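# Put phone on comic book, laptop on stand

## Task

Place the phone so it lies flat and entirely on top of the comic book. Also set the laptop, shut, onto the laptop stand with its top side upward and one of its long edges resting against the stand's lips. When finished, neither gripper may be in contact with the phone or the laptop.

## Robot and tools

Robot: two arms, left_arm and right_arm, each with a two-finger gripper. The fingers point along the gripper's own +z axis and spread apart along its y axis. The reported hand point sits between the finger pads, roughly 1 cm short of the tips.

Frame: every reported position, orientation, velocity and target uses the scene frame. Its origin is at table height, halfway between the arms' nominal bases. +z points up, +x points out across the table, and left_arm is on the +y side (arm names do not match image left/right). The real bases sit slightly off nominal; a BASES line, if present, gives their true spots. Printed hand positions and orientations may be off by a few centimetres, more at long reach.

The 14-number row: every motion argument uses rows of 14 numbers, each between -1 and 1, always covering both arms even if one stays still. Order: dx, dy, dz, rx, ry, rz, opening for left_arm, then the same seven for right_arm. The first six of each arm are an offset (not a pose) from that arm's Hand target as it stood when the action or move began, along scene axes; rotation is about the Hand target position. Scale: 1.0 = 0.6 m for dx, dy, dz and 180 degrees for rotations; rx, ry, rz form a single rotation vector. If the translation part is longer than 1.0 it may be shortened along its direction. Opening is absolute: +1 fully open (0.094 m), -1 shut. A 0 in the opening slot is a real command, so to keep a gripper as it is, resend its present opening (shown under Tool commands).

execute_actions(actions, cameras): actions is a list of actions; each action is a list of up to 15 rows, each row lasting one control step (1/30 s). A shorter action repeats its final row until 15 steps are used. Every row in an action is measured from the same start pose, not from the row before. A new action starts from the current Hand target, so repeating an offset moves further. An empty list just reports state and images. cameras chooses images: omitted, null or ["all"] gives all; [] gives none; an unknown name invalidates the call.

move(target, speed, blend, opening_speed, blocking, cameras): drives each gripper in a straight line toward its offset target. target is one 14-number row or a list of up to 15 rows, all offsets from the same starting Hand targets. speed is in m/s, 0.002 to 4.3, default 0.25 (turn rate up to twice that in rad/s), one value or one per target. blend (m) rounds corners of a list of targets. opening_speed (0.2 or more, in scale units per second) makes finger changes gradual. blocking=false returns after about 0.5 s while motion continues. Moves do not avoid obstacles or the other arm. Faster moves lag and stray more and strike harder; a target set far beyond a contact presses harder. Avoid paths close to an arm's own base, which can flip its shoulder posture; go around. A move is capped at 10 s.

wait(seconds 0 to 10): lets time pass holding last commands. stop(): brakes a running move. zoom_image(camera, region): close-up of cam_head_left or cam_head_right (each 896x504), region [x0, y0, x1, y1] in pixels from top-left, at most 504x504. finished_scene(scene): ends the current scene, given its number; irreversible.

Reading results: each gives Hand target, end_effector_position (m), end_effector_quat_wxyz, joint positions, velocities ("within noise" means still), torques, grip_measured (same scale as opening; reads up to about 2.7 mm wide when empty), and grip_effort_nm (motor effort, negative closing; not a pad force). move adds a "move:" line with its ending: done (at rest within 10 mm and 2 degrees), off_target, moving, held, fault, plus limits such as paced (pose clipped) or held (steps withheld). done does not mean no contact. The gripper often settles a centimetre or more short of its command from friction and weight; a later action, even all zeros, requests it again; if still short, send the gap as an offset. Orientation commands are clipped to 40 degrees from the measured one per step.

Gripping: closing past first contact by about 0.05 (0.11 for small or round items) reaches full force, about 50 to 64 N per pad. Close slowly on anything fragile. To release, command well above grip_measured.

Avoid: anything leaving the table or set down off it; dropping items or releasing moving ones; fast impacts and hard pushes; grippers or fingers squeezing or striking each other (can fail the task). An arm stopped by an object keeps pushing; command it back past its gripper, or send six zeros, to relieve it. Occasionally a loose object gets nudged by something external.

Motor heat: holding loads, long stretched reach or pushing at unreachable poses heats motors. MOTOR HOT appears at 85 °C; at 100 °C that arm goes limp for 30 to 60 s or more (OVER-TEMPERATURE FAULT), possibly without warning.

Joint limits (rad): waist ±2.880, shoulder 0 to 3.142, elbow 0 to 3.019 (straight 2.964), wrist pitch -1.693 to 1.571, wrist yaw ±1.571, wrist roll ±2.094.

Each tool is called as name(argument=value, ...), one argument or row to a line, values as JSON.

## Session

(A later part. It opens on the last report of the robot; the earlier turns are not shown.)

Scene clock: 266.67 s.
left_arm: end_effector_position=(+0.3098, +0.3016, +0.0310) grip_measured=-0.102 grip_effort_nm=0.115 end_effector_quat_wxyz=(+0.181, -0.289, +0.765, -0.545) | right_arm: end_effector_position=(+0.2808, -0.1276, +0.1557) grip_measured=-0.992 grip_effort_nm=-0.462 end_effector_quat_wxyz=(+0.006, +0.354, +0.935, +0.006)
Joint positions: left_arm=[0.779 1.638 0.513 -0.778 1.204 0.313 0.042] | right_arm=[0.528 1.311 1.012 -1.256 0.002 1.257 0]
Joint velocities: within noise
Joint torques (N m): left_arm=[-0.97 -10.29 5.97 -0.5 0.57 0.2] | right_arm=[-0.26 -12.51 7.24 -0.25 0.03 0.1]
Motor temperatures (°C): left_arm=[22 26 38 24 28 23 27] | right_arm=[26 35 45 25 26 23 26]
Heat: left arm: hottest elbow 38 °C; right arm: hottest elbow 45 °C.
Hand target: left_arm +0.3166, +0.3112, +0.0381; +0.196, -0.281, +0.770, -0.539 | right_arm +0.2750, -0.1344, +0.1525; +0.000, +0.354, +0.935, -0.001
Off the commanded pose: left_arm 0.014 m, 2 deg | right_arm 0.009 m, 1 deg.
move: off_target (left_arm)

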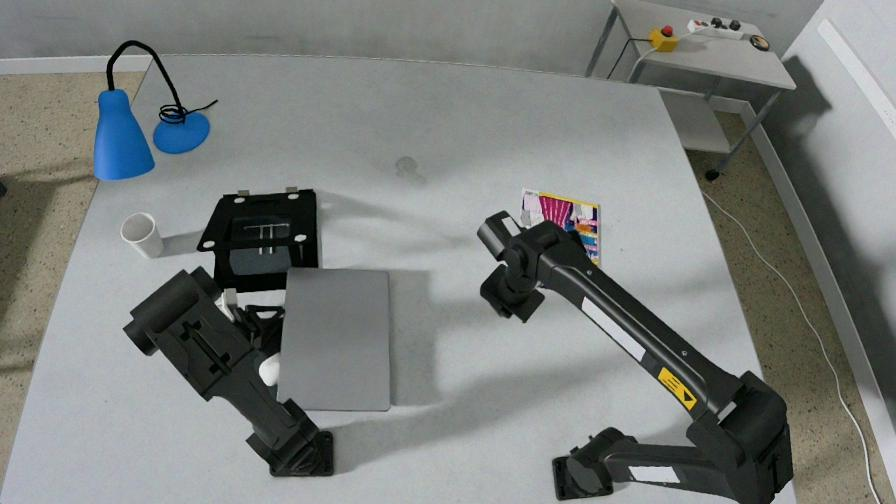

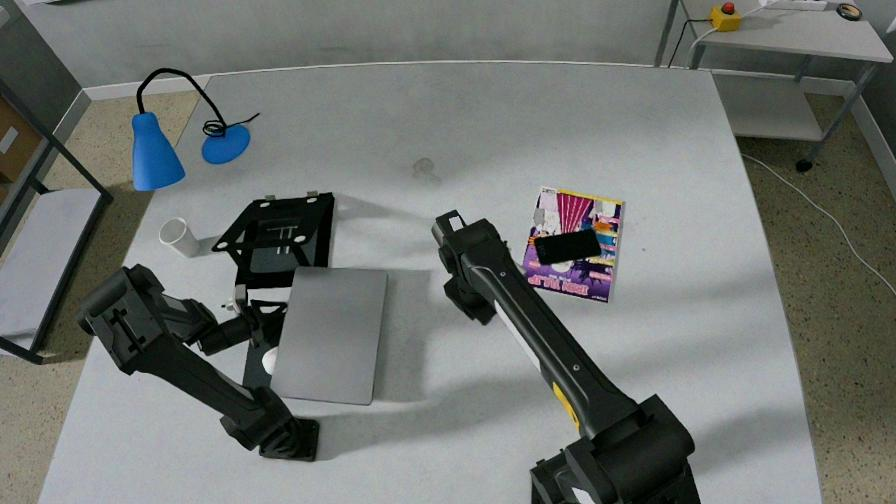

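move(
  target=[
    [-0.01,0,0.01,0,0,0,0.1,0,0,0,0,0,0,-1],
    [0.01,-0.09,0.01,0,0,0,0.1,0,0,0,0,0,0,-1],
  ],
  speed=0.06,
  cameras=[],
)

zoom_image(
  camera="cam_head_left",
  region=[220, 240, 400, 420],
)

execute_actions(
  actions=[],
)

zoom_image(
  camera="cam_head_right",
  region=[220, 260, 340, 380],
)

zoom_image(
  camera="cam_head_left",
  region=[220, 260, 340, 380],
)

Scene clock: 274.67 s.
left_arm: end_effector_position=(+0.3231, +0.2650, +0.0402) grip_measured=+0.098 grip_effort_nm=0.110 end_effector_quat_wxyz=(+0.198, -0.288, +0.769, -0.535) | right_arm: end_effector_position=(+0.2807, -0.1275, +0.1557) grip_measured=-0.992 grip_effort_nm=-0.462 end_effector_quat_wxyz=(+0.006, +0.354, +0.935, +0.006)
Joint positions: left_arm=[0.63 1.474 0.372 -0.323 1.211 -0.16 0.052] | right_arm=[0.528 1.311 1.012 -1.256 0.002 1.256 0]
Joint velocities: within noise
Joint torques (N m): left_arm=[-2.96 -10.23 4.05 0.96 0.74 -0.09] | right_arm=[-0.21 -12.28 7.21 -0.24 0.03 0.09]
Motor temperatures (°C): left_arm=[22 26 37 24 28 23 27] | right_arm=[26 35 44 25 25 23 26]
Heat: left arm: hottest elbow 37 °C; right arm: hottest elbow 44 °C.
Hand target: left_arm +0.3225, +0.2570, +0.0440; +0.196, -0.281, +0.770, -0.539 | right_arm +0.2749, -0.1344, +0.1525; -0.001, +0.354, +0.935, -0.001
Off the commanded pose: left_arm 0.009 m, 1 deg | right_arm 0.010 m, 1 deg.
move: done
No camera images: "cameras" was empty.

Scaled by 2.800.

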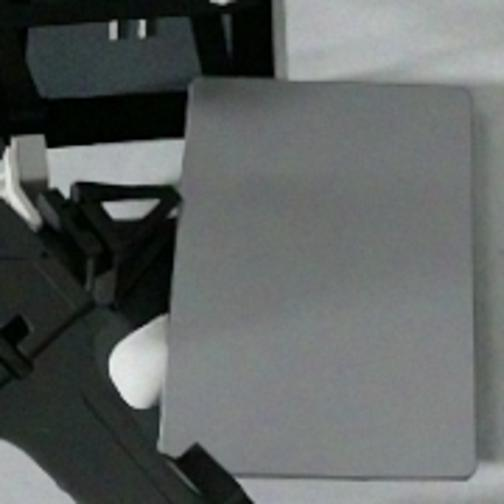

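Scene clock: 274.67 s.
left_arm: end_effector_position=(+0.3231, +0.2650, +0.0402) grip_measured=+0.098 grip_effort_nm=0.110 end_effector_quat_wxyz=(+0.198, -0.288, +0.769, -0.535) | right_arm: end_effector_position=(+0.2807, -0.1275, +0.1557) grip_measured=-0.992 grip_effort_nm=-0.462 end_effector_quat_wxyz=(+0.006, +0.354, +0.935, +0.006)
Joint positions: left_arm=[0.63 1.474 0.372 -0.323 1.211 -0.16 0.052] | right_arm=[0.528 1.311 1.012 -1.256 0.002 1.256 0]
Joint velocities: within noise
Joint torques (N m): left_arm=[-2.96 -10.23 4.05 0.96 0.74 -0.09] | right_arm=[-0.21 -12.28 7.21 -0.24 0.03 0.09]
Motor temperatures (°C): left_arm=[22 26 37 24 28 23 27] | right_arm=[26 35 44 25 25 23 26]
Heat: left arm: hottest elbow 37 °C; right arm: hottest elbow 44 °C.
Hand target: left_arm +0.3225, +0.2570, +0.0440; +0.196, -0.281, +0.770, -0.539 | right_arm +0.2749, -0.1344, +0.1525; -0.001, +0.354, +0.935, -0.001
Tool commands: left_gripper/opening=+0.1 right_gripper/opening=-1.0
Off the commanded pose: left_arm 0.009 m, 1 deg | right_arm 0.010 m, 1 deg.

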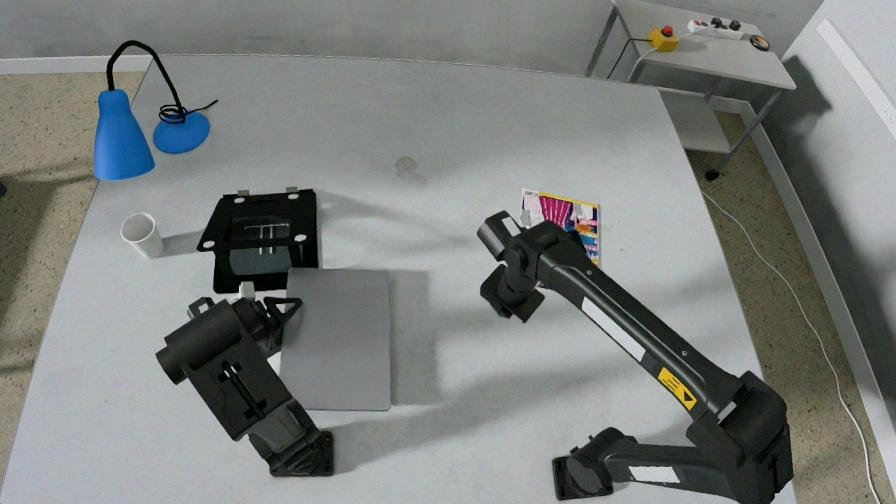

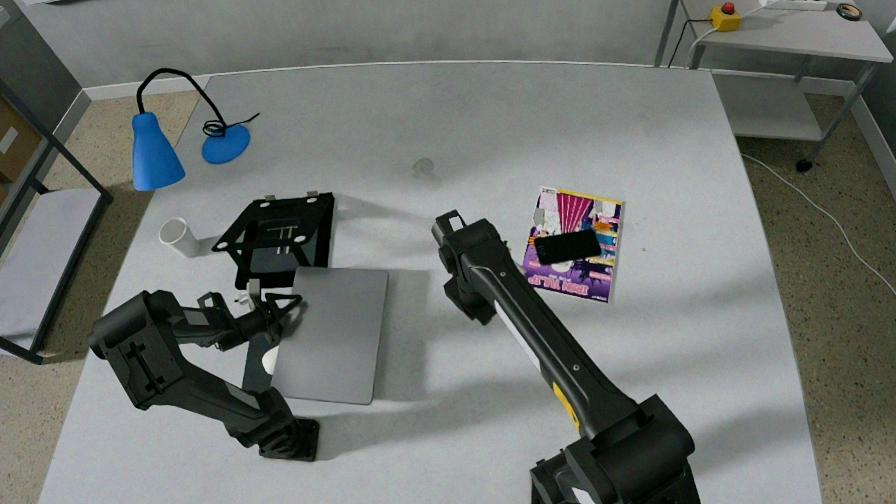

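Scaled by 4.200.

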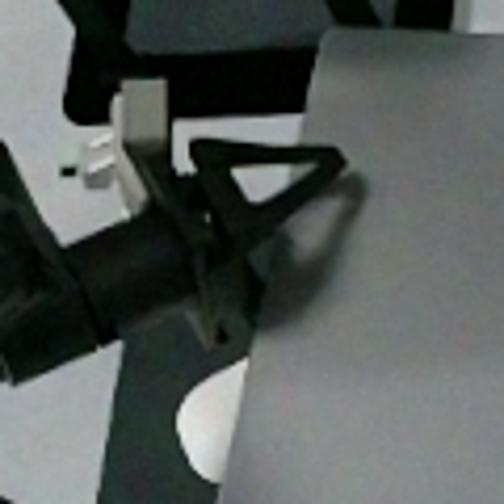

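Scaled by 4.200.

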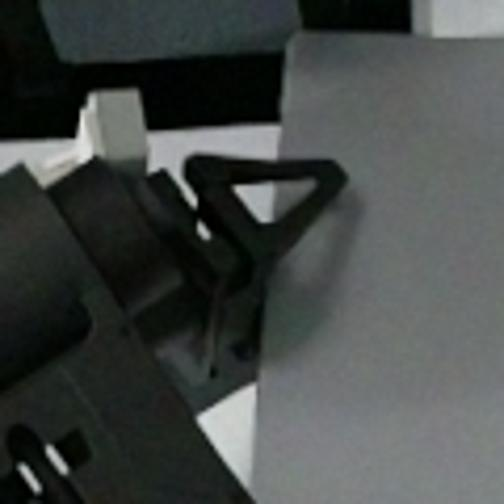

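move(
  target=[0,0,0,0,0,0,-1,0,0,0,0,0,0,-1],
  opening_speed=0.6,
  cameras=[],
)

Scene clock: 278.13 s.
left_arm: end_effector_position=(+0.3239, +0.2619, +0.0467) grip_measured=-0.561 grip_effort_nm=-0.989 end_effector_quat_wxyz=(+0.217, -0.260, +0.771, -0.540) | right_arm: end_effector_position=(+0.2807, -0.1275, +0.1557) grip_measured=-0.992 grip_effort_nm=-0.457 end_effector_quat_wxyz=(+0.006, +0.354, +0.935, +0.006)
Joint positions: left_arm=[0.624 1.461 0.368 -0.316 1.237 -0.114 0.021] | right_arm=[0.528 1.311 1.012 -1.256 0.002 1.256 0]
Joint velocities: within noise
Joint torques (N m): left_arm=[-2.49 -8.41 4.36 0.54 -0.21 -0.5] | right_arm=[-0.26 -12.34 7.21 -0.24 0.03 0.09]
Motor temperatures (°C): left_arm=[22 26 37 24 28 24 27] | right_arm=[26 35 44 25 25 23 26]
Heat: left arm: hottest elbow 37 °C; right arm: hottest elbow 44 °C.
Hand target: left_arm +0.3225, +0.2570, +0.0441; +0.196, -0.281, +0.770, -0.539 | right_arm +0.2749, -0.1344, +0.1525; -0.001, +0.354, +0.935, -0.001
Off the commanded pose: left_arm 0.006 m, 3 deg | right_arm 0.009 m, 1 deg.
move: off_target (left_arm)
No camera images: "cameras" was empty.

move(
  target=[0,0.02,0.35,0,0,0,-1,0,0,0,0,0,0,-1],
  speed=0.12,
)

zoom_image(
  camera="cam_head_left",
  region=[200, 200, 440, 420],
)

Scene clock: 287.43 s.
left_arm: end_effector_position=(+0.2980, +0.2507, +0.1925) grip_measured=-0.593 grip_effort_nm=-1.009 end_effector_quat_wxyz=(+0.180, -0.255, +0.796, -0.519) | right_arm: end_effector_position=(+0.2807, -0.1275, +0.1557) grip_measured=-0.992 grip_effort_nm=-0.466 end_effector_quat_wxyz=(+0.006, +0.354, +0.935, +0.006)
Joint positions: left_arm=[0.634 0.989 0.587 -1.213 1.162 0.072 0.019] | right_arm=[0.528 1.311 1.012 -1.256 0.002 1.256 0]
Joint velocities: within noise
Joint torques (N m): left_arm=[-0.26 -6.12 20.9 -1.59 2.97 -1.08] | right_arm=[-0.15 -12.28 7.23 -0.24 0.04 0.09]
Motor temperatures (°C): left_arm=[22 26 38 24 29 24 28] | right_arm=[26 35 43 25 25 23 26]
Heat: left arm: hottest elbow 38 °C; right arm: hottest elbow 43 °C.
Hand target: left_arm +0.3226, +0.2691, +0.2542; +0.197, -0.281, +0.770, -0.539 | right_arm +0.2749, -0.1344, +0.1525; -0.001, +0.354, +0.935, -0.001
Off the commanded pose: left_arm 0.069 m, 5 deg | right_arm 0.009 m, 1 deg.
move: off_target (left_arm)

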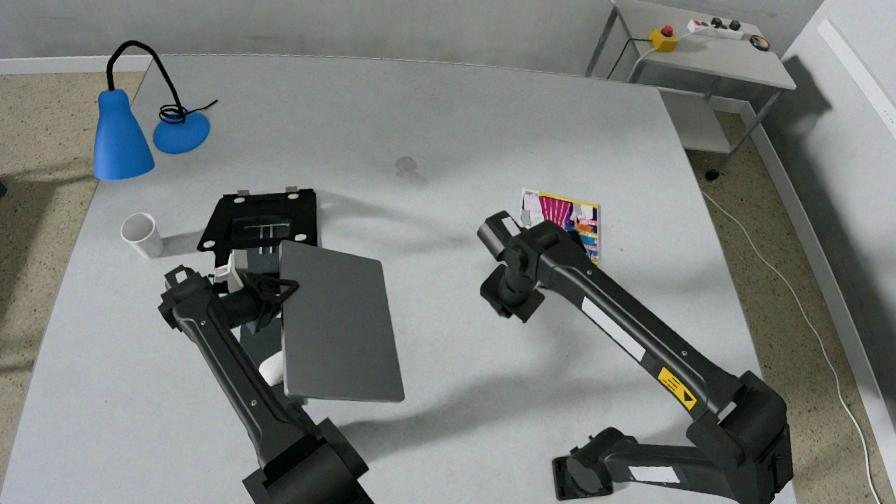

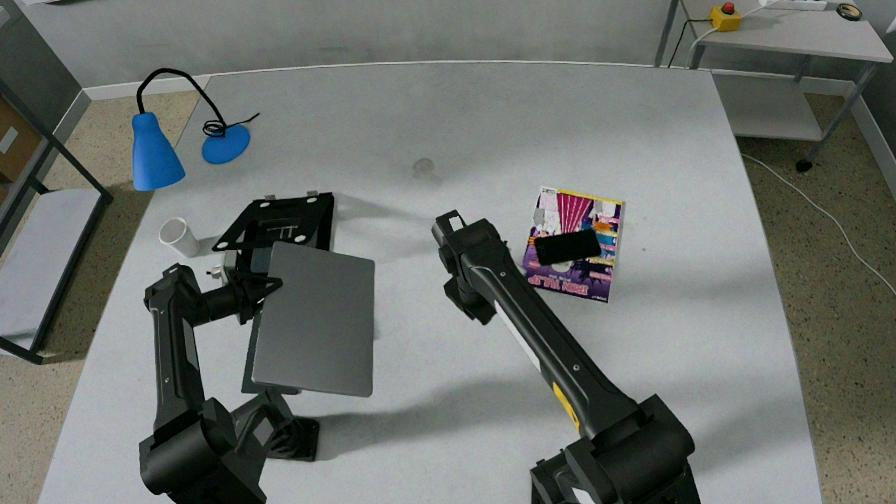

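Scaled by 2.100.

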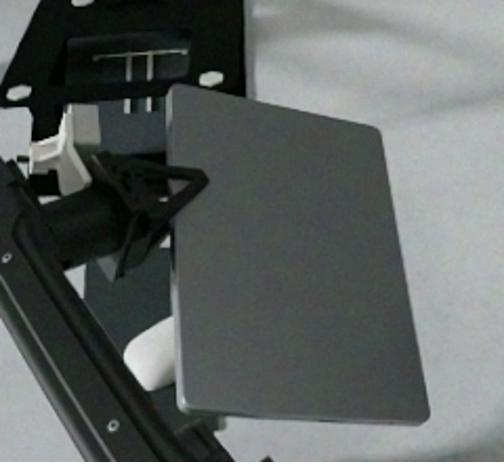

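move(
  target=[0.0,0.0,0.3,0,0,0,-1,0,-0.1,0,0,0,0,-1],
  speed=0.12,
  cameras=[],
)

move(
  target=[0.03,0.1,0.1,0,0,0.25,-1,0,0,0,0,0,0,-1],
  speed=0.15,
)

Scene clock: 293.10 s.
left_arm: end_effector_position=(+0.3167, +0.2655, +0.3623) grip_measured=-0.593 grip_effort_nm=-1.009 end_effector_quat_wxyz=(+0.189, -0.259, +0.794, -0.516) | right_arm: end_effector_position=(+0.2813, -0.1876, +0.1540) grip_measured=-0.992 grip_effort_nm=-0.462 end_effector_quat_wxyz=(+0.004, +0.352, +0.936, +0.003)
Joint positions: left_arm=[0.635 0.952 1.02 -1.633 1.163 0.029 0.019] | right_arm=[0.371 1.246 0.95 -1.265 0.002 1.096 0]
Joint velocities: within noise
Joint torques (N m): left_arm=[-0.73 -6.71 22.75 -1.33 2.91 -1.24] | right_arm=[-0.44 -11.52 7.23 -0.23 0.04 0.1]
Motor temperatures (°C): left_arm=[22 26 39 24 33 24 28] | right_arm=[26 35 43 25 25 23 26]
Heat: left arm: hottest elbow 39 °C; right arm: hottest elbow 43 °C.
Hand target: left_arm +0.3226, +0.2691, +0.4342; +0.196, -0.280, +0.770, -0.539 | right_arm +0.2749, -0.1944, +0.1526; +0.000, +0.354, +0.935, -0.001
Off the commanded pose: left_arm 0.072 m, 5 deg | right_arm 0.009 m, 1 deg.
joint sent to its limit (left arm) — joint 4 (wrist pitch), lower limit. The joint targets are off in position, not in orientation.
move: off_target (left_arm)
No camera images: "cameras" was empty.

Scene clock: 296.60 s.
left_arm: end_effector_position=(+0.3411, +0.3446, +0.4105) grip_measured=-0.601 grip_effort_nm=-1.009 end_effector_quat_wxyz=(+0.324, -0.585, +0.642, -0.375) | right_arm: end_effector_position=(+0.2813, -0.1876, +0.1540) grip_measured=-0.992 grip_effort_nm=-0.462 end_effector_quat_wxyz=(+0.004, +0.352, +0.936, +0.003)
Joint positions: left_arm=[0.605 0.716 1.02 -0.986 0.631 -1.151 0.019] | right_arm=[0.371 1.246 0.95 -1.265 0.002 1.096 0]
Joint velocities: within noise
Joint torques (N m): left_arm=[-2.96 -8 19.19 4.25 1.73 -1.13] | right_arm=[-0.38 -11.58 7.24 -0.18 0.05 0.08]
Motor temperatures (°C): left_arm=[22 26 41 24 34 25 28] | right_arm=[26 35 42 25 25 23 26]
Heat: left arm: hottest elbow 41 °C; right arm: hottest elbow 42 °C.
Hand target: left_arm +0.3407, +0.3292, +0.4941; +0.388, -0.554, +0.604, -0.422 | right_arm +0.2749, -0.1944, +0.1526; +0.000, +0.354, +0.935, -0.001
Off the commanded pose: left_arm 0.085 m, 11 deg | right_arm 0.009 m, 1 deg.
move: off_target (left_arm)

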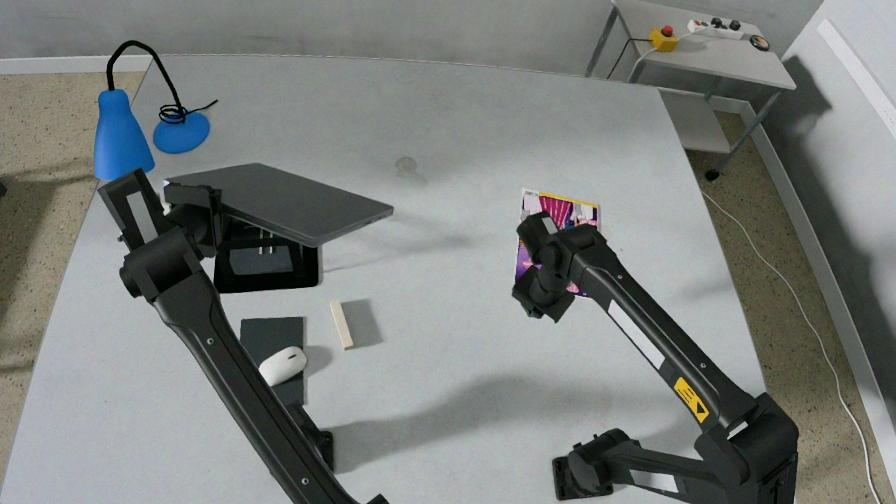

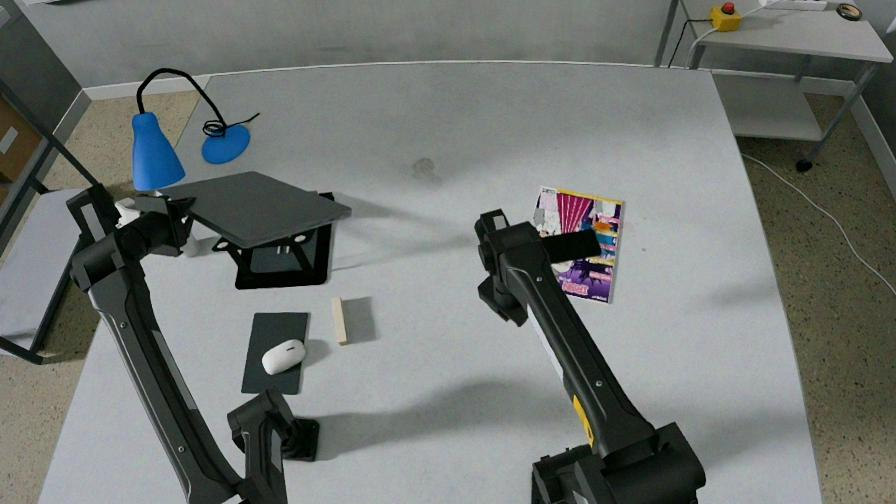

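move(
  target=[0.0,0.16,0.0,0,0,0.17,-1,0,0,0,0,0,0,-1],
  speed=0.15,
)

zoom_image(
  camera="cam_head_left",
  region=[100, 130, 400, 320],
)

zoom_image(
  camera="cam_head_right",
  region=[100, 130, 400, 320],
)

Scene clock: 302.73 s.
left_arm: end_effector_position=(+0.3316, +0.4295, +0.4046) grip_measured=-0.605 grip_effort_nm=-1.009 end_effector_quat_wxyz=(-0.406, +0.728, -0.499, +0.237) | right_arm: end_effector_position=(+0.2813, -0.1876, +0.1540) grip_measured=-0.992 grip_effort_nm=-0.462 end_effector_quat_wxyz=(+0.004, +0.352, +0.936, +0.003)
Joint positions: left_arm=[0.605 0.733 1.02 -0.888 0.16 -1.39 0.019] | right_arm=[0.371 1.246 0.95 -1.265 0.002 1.096 0]
Joint velocities: within noise
Joint torques (N m): left_arm=[-2.14 -8.41 18.74 5.37 0.81 -1.04] | right_arm=[-0.38 -11.58 7.23 -0.21 0.05 0.08]
Motor temperatures (°C): left_arm=[22 26 42 24 34 25 28] | right_arm=[26 35 42 25 25 23 26]
Heat: left arm: hottest elbow 42 °C; right arm: hottest elbow 42 °C.
Hand target: left_arm +0.3407, +0.4251, +0.4940; -0.485, +0.694, -0.436, +0.305 | right_arm +0.2749, -0.1944, +0.1526; +0.000, +0.354, +0.935, -0.001
Off the commanded pose: left_arm 0.090 m, 15 deg | right_arm 0.009 m, 1 deg.
move: off_target (left_arm)

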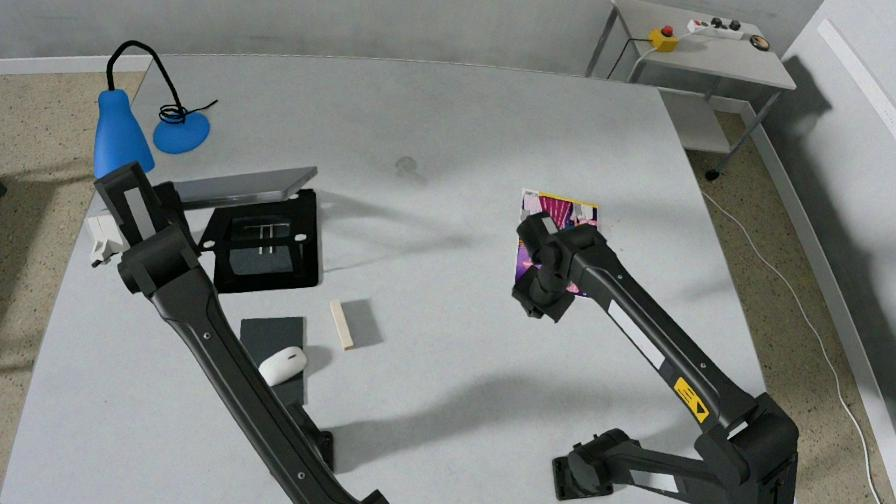

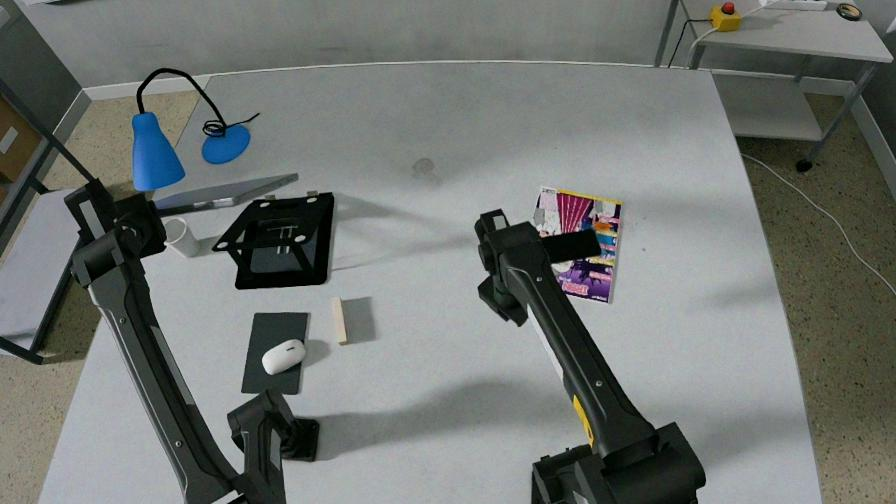

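Scaled by 1.680.

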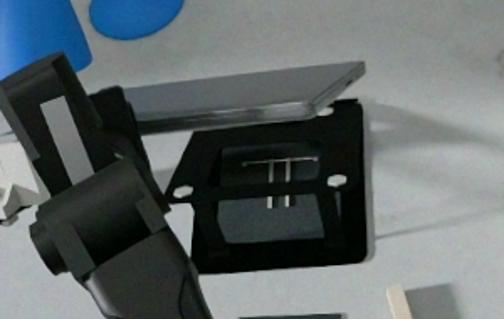

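Scaled by 1.680.

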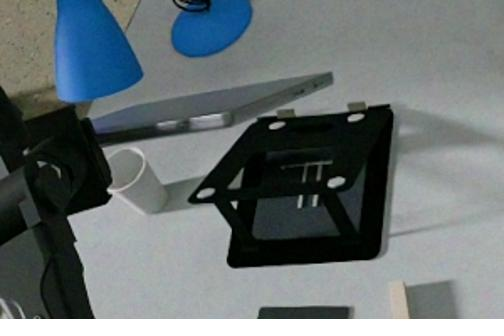

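move(
  target=[0.13,-0.02,-0.2,0,0,-0.03,-1,0,0,0,0,0,0,-1],
  speed=0.12,
)

zoom_image(
  camera="cam_head_left",
  region=[150, 130, 350, 320],
)

zoom_image(
  camera="cam_head_right",
  region=[150, 130, 350, 320],
)

Scene clock: 308.73 s.
left_arm: end_effector_position=(+0.3965, +0.4136, +0.2822) grip_measured=-0.606 grip_effort_nm=-1.009 end_effector_quat_wxyz=(-0.394, +0.705, -0.535, +0.250) | right_arm: end_effector_position=(+0.2813, -0.1876, +0.1540) grip_measured=-0.992 grip_effort_nm=-0.462 end_effector_quat_wxyz=(+0.004, +0.352, +0.936, +0.003)
Joint positions: left_arm=[0.453 0.846 0.748 -0.506 0.103 -1.415 0.019] | right_arm=[0.371 1.246 0.95 -1.265 0.002 1.096 0]
Joint velocities: within noise
Joint torques (N m): left_arm=[-2.84 -10.75 18.13 5.68 0.75 -1] | right_arm=[-0.44 -11.52 7.24 -0.2 0.05 0.09]
Motor temperatures (°C): left_arm=[22 26 44 24 33 25 28] | right_arm=[26 34 42 25 25 23 26]
Heat: left arm: hottest elbow 44 °C; right arm: hottest elbow 42 °C.
Hand target: left_arm +0.4187, +0.4132, +0.3741; -0.470, +0.672, -0.468, +0.328 | right_arm +0.2749, -0.1944, +0.1526; +0.000, +0.354, +0.935, -0.001
Off the commanded pose: left_arm 0.094 m, 15 deg | right_arm 0.009 m, 1 deg.
move: off_target (left_arm)

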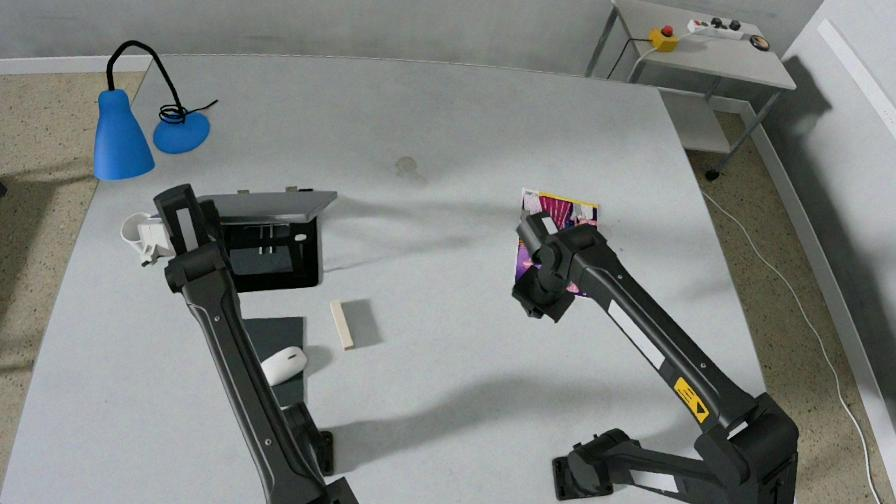

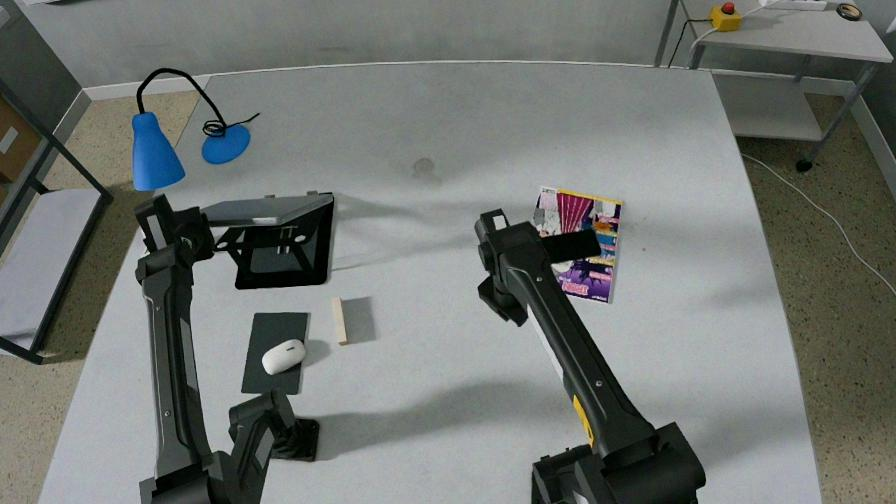

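Scaled by 2.520.

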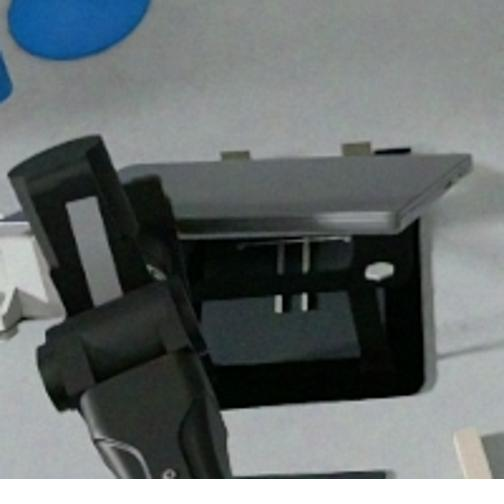

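Scaled by 2.520.

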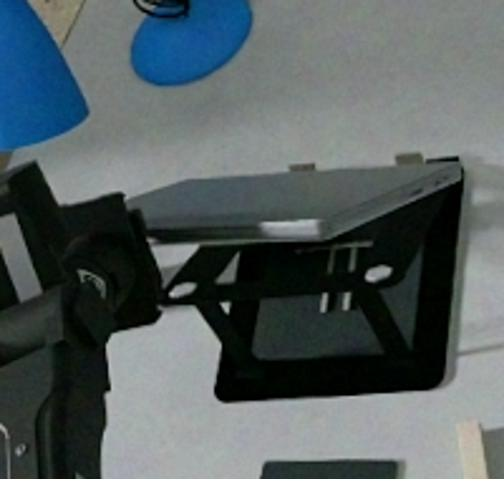

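move(
  target=[-0.015,0,-0.14,0,0,0.015,-1,0,0,0,0,0,0,-1],
  speed=0.08,
)

zoom_image(
  camera="cam_head_left",
  region=[150, 150, 350, 320],
)

zoom_image(
  camera="cam_head_right",
  region=[150, 150, 350, 320],
)

Scene clock: 314.40 s.
left_arm: end_effector_position=(+0.3871, +0.4109, +0.2147) grip_measured=-0.610 grip_effort_nm=-1.004 end_effector_quat_wxyz=(-0.416, +0.705, -0.520, +0.244) | right_arm: end_effector_position=(+0.2813, -0.1876, +0.1540) grip_measured=-0.992 grip_effort_nm=-0.462 end_effector_quat_wxyz=(+0.004, +0.352, +0.936, +0.003)
Joint positions: left_arm=[0.435 0.845 0.546 -0.265 0.049 -1.433 0.018] | right_arm=[0.371 1.246 0.95 -1.265 0.002 1.096 0]
Joint velocities: within noise
Joint torques (N m): left_arm=[-1.73 -9.29 16.25 5.15 0.5 -1.04] | right_arm=[-0.44 -11.52 7.24 -0.2 0.05 0.09]
Motor temperatures (°C): left_arm=[22 27 45 24 32 25 28] | right_arm=[26 34 42 25 25 23 26]
Heat: left arm: hottest elbow 45 °C; right arm: hottest elbow 42 °C.
Hand target: left_arm +0.4097, +0.4131, +0.2901; -0.478, +0.683, -0.453, +0.317 | right_arm +0.2749, -0.1944, +0.1526; +0.000, +0.354, +0.935, -0.001
Off the commanded pose: left_arm 0.079 m, 14 deg | right_arm 0.009 m, 1 deg.
move: off_target (left_arm)

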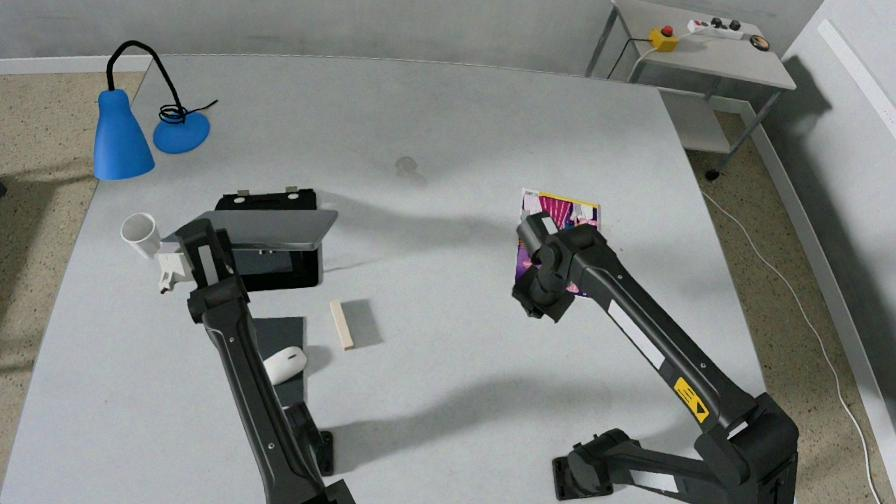

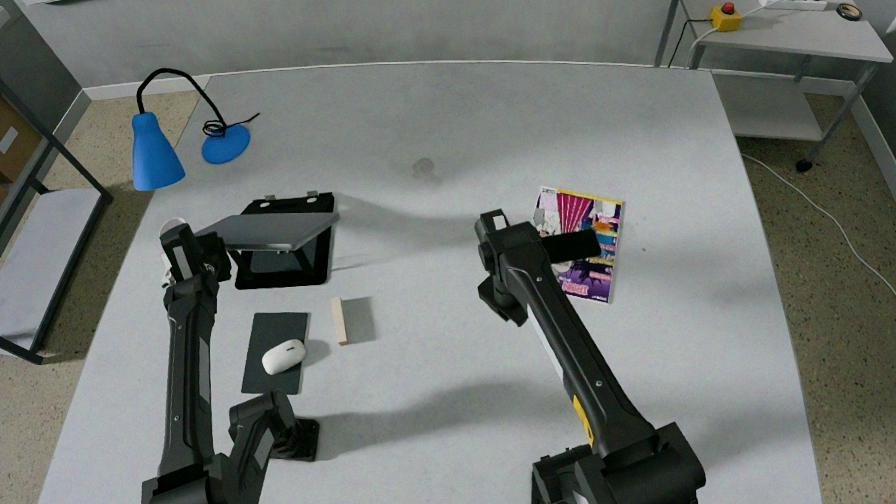

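Scaled by 2.520.

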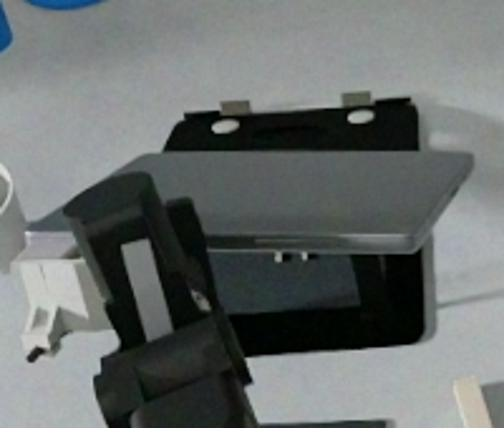

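Scaled by 2.520.

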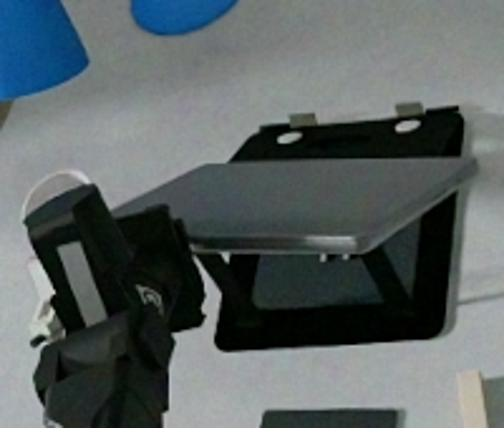

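move(
  target=[0.0,0,-0.07,0,0,0.02,-1,0,0,0,0,0,0,-1],
  speed=0.08,
)

zoom_image(
  camera="cam_head_left",
  region=[150, 150, 350, 320],
)

zoom_image(
  camera="cam_head_right",
  region=[150, 150, 350, 320],
)

Scene clock: 318.47 s.
left_arm: end_effector_position=(+0.3895, +0.4088, +0.1937) grip_measured=-0.617 grip_effort_nm=-1.009 end_effector_quat_wxyz=(-0.446, +0.705, -0.497, +0.238) | right_arm: end_effector_position=(+0.2813, -0.1876, +0.1540) grip_measured=-0.992 grip_effort_nm=-0.462 end_effector_quat_wxyz=(+0.004, +0.352, +0.936, +0.003)
Joint positions: left_arm=[0.387 0.87 0.467 -0.107 -0.044 -1.472 0.018] | right_arm=[0.371 1.246 0.95 -1.265 0.002 1.096 0]
Joint velocities: within noise
Joint torques (N m): left_arm=[-2.26 -7.82 14.74 4.97 0.07 -1.01] | right_arm=[-0.38 -11.63 7.24 -0.24 0.05 0.09]
Motor temperatures (°C): left_arm=[22 27 45 25 31 25 28] | right_arm=[26 34 41 25 25 23 26]
Heat: left arm: hottest elbow 45 °C; right arm: hottest elbow 41 °C.
Hand target: left_arm +0.4096, +0.4131, +0.2480; -0.488, +0.697, -0.431, +0.301 | right_arm +0.2749, -0.1944, +0.1526; +0.000, +0.354, +0.935, -0.001
Off the commanded pose: left_arm 0.058 m, 12 deg | right_arm 0.009 m, 1 deg.
move: off_target (left_arm)

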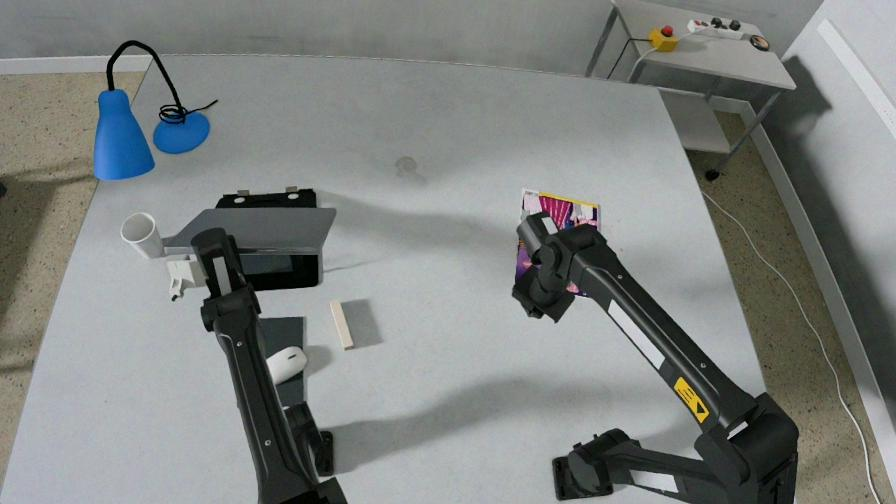

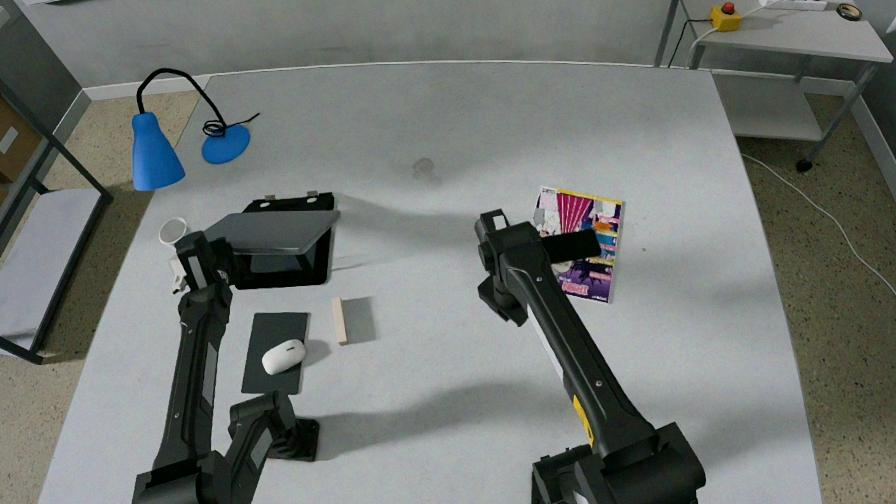

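Scaled by 2.520.

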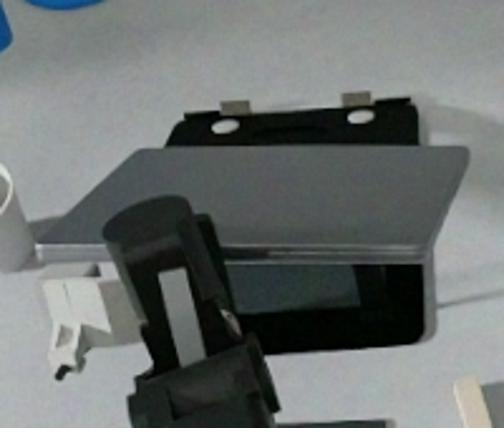

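Scaled by 2.520.

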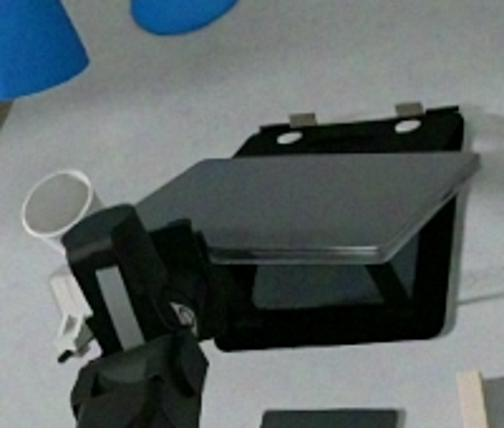

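move(
  target=[0.06,0,-0.04,0,0,0.02,-1,0,0,0,0,0,0,-1],
  speed=0.06,
)

zoom_image(
  camera="cam_head_left",
  region=[150, 150, 350, 320],
)

zoom_image(
  camera="cam_head_right",
  region=[150, 150, 350, 320],
)

Scene clock: 322.37 s.
left_arm: end_effector_position=(+0.4183, +0.4083, +0.1703) grip_measured=-0.620 grip_effort_nm=-1.004 end_effector_quat_wxyz=(-0.464, +0.714, -0.476, +0.220) | right_arm: end_effector_position=(+0.2813, -0.1876, +0.1540) grip_measured=-0.992 grip_effort_nm=-0.466 end_effector_quat_wxyz=(+0.004, +0.352, +0.936, +0.003)
Joint positions: left_arm=[0.301 1.025 0.467 0.057 -0.185 -1.525 0.018] | right_arm=[0.371 1.246 0.95 -1.265 0.002 1.096 0]
Joint velocities: within noise
Joint torques (N m): left_arm=[-2.61 -7.41 15.53 3.78 0 -1.07] | right_arm=[-0.32 -11.52 7.23 -0.21 0.05 0.09]
Motor temperatures (°C): left_arm=[22 27 45 25 31 25 28] | right_arm=[26 34 41 25 25 23 26]
Heat: left arm: hottest elbow 45 °C; right arm: hottest elbow 41 °C.
Hand target: left_arm +0.4456, +0.4131, +0.2241; -0.497, +0.710, -0.409, +0.286 | right_arm +0.2749, -0.1944, +0.1526; +0.000, +0.354, +0.935, -0.001
Off the commanded pose: left_arm 0.060 m, 11 deg | right_arm 0.009 m, 1 deg.
move: off_target (left_arm)

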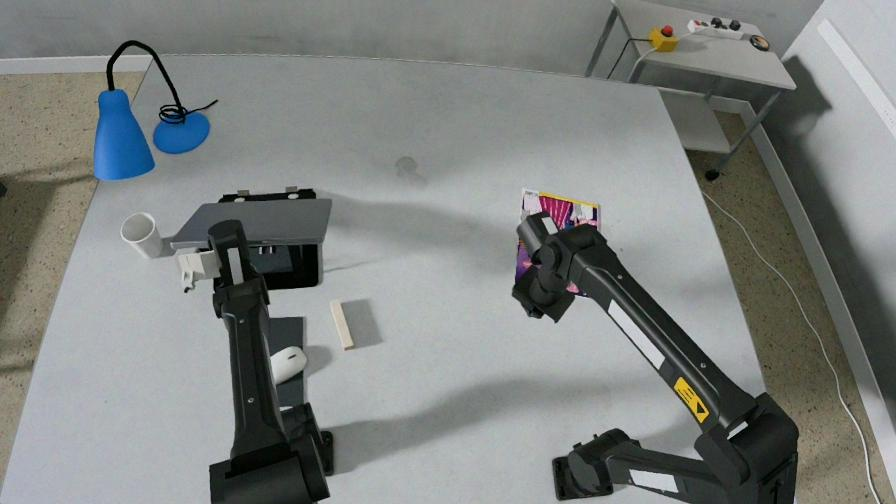

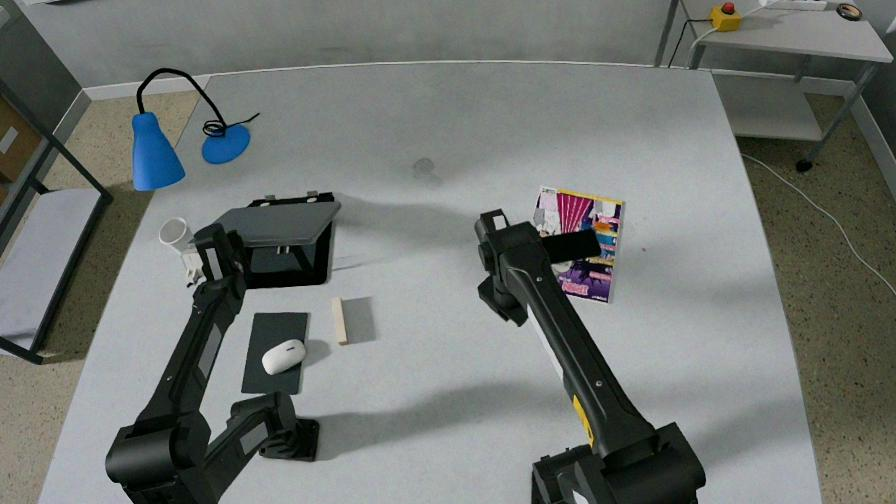

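Scaled by 2.520.

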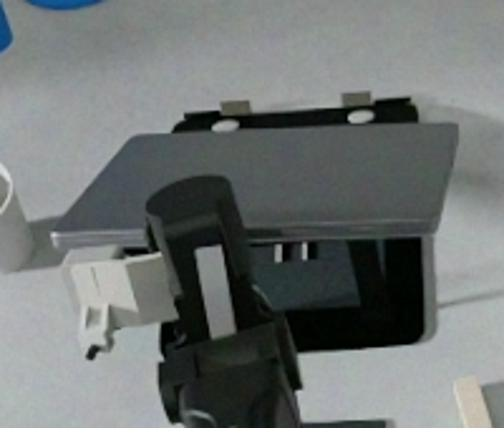

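Scaled by 2.520.

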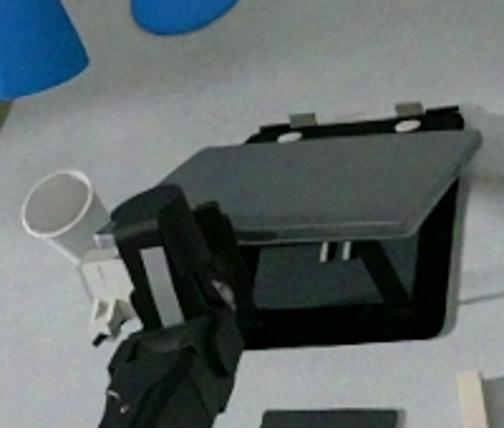

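move(
  target=[0.025,0,-0.05,0,0,0,-1,0,0,0,0,0,0,-1],
  speed=0.06,
  cameras=[],
)

move(
  target=[0.01,0,-0.05,0,0,0,-1,0,0,0,0,0,0,-1],
  speed=0.06,
)

zoom_image(
  camera="cam_head_left",
  region=[150, 150, 350, 320],
)

zoom_image(
  camera="cam_head_right",
  region=[150, 150, 350, 320],
)

Scene clock: 326.70 s.
left_arm: end_effector_position=(+0.4372, +0.4115, +0.1574) grip_measured=-0.620 grip_effort_nm=-1.009 end_effector_quat_wxyz=(-0.476, +0.711, -0.465, +0.229) | right_arm: end_effector_position=(+0.2813, -0.1876, +0.1540) grip_measured=-0.992 grip_effort_nm=-0.462 end_effector_quat_wxyz=(+0.004, +0.352, +0.936, +0.003)
Joint positions: left_arm=[0.287 1.129 0.467 0.194 -0.204 -1.542 0.018] | right_arm=[0.371 1.246 0.95 -1.265 0.002 1.096 0]
Joint velocities: within noise
Joint torques (N m): left_arm=[-1.96 -7.59 13.41 3.99 0 -0.93] | right_arm=[-0.38 -11.52 7.23 -0.21 0.05 0.09]
Motor temperatures (°C): left_arm=[22 26 46 24 30 25 29] | right_arm=[26 34 41 25 25 23 26]
Heat: left arm: hottest elbow 46 °C; right arm: hottest elbow 41 °C.
Hand target: left_arm +0.4607, +0.4131, +0.1940; -0.497, +0.710, -0.409, +0.286 | right_arm +0.2749, -0.1944, +0.1526; +0.000, +0.354, +0.935, -0.001
Off the commanded pose: left_arm 0.043 m, 9 deg | right_arm 0.009 m, 1 deg.
move: off_target (left_arm)
No camera images: "cameras" was empty.

Scene clock: 327.97 s.
left_arm: end_effector_position=(+0.4531, +0.4174, +0.1575) grip_measured=-0.620 grip_effort_nm=-1.009 end_effector_quat_wxyz=(-0.498, +0.704, -0.440, +0.251) | right_arm: end_effector_position=(+0.2813, -0.1876, +0.1540) grip_measured=-0.992 grip_effort_nm=-0.462 end_effector_quat_wxyz=(+0.004, +0.352, +0.936, +0.003)
Joint positions: left_arm=[0.283 1.206 0.467 0.342 -0.217 -1.569 0.018] | right_arm=[0.371 1.246 0.95 -1.265 0.002 1.096 0]
Joint velocities: within noise
Joint torques (N m): left_arm=[-2.67 -6.59 10.5 3.32 0.03 -0.72] | right_arm=[-0.44 -11.58 7.24 -0.21 0.05 0.08]
Motor temperatures (°C): left_arm=[22 26 46 24 30 25 29] | right_arm=[26 34 41 25 25 23 26]
Heat: left arm: hottest elbow 46 °C; right arm: hottest elbow 41 °C.
Hand target: left_arm +0.4667, +0.4131, +0.1641; -0.497, +0.710, -0.409, +0.286 | right_arm +0.2749, -0.1944, +0.1526; +0.000, +0.354, +0.935, -0.001
Off the commanded pose: left_arm 0.016 m, 5 deg | right_arm 0.009 m, 1 deg.
move: off_target (left_arm)

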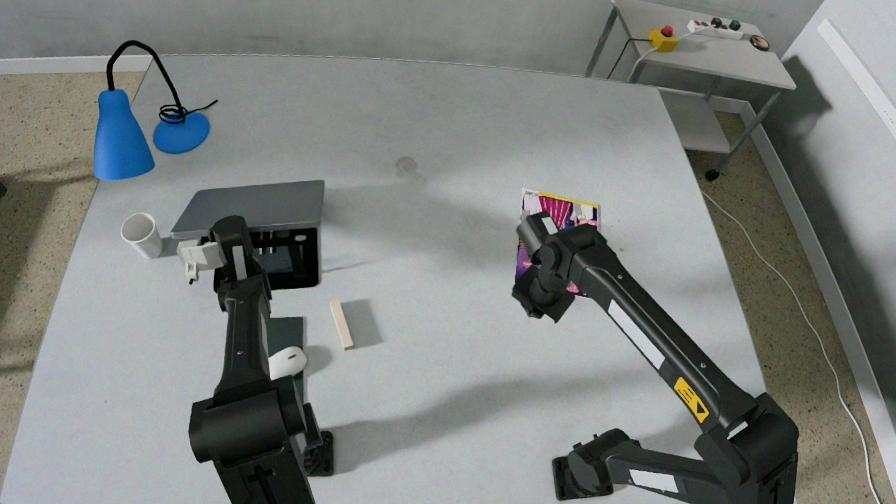

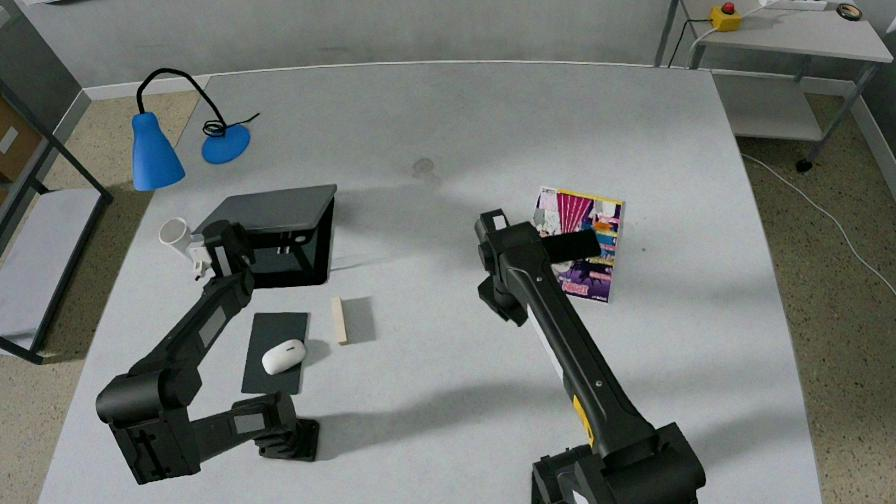

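Scaled by 2.520.

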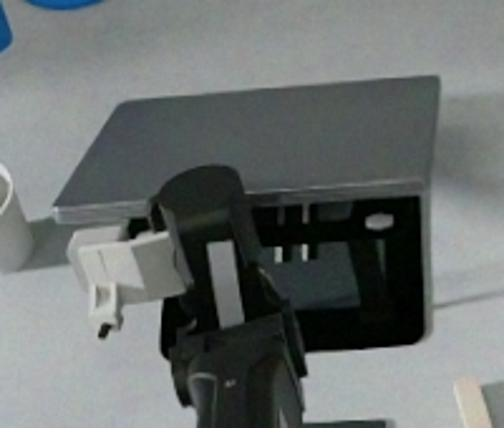

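Scaled by 2.520.

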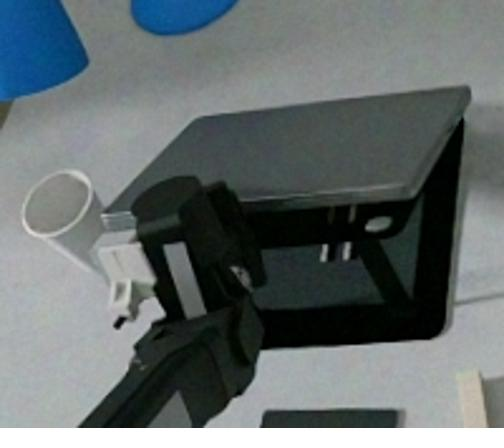

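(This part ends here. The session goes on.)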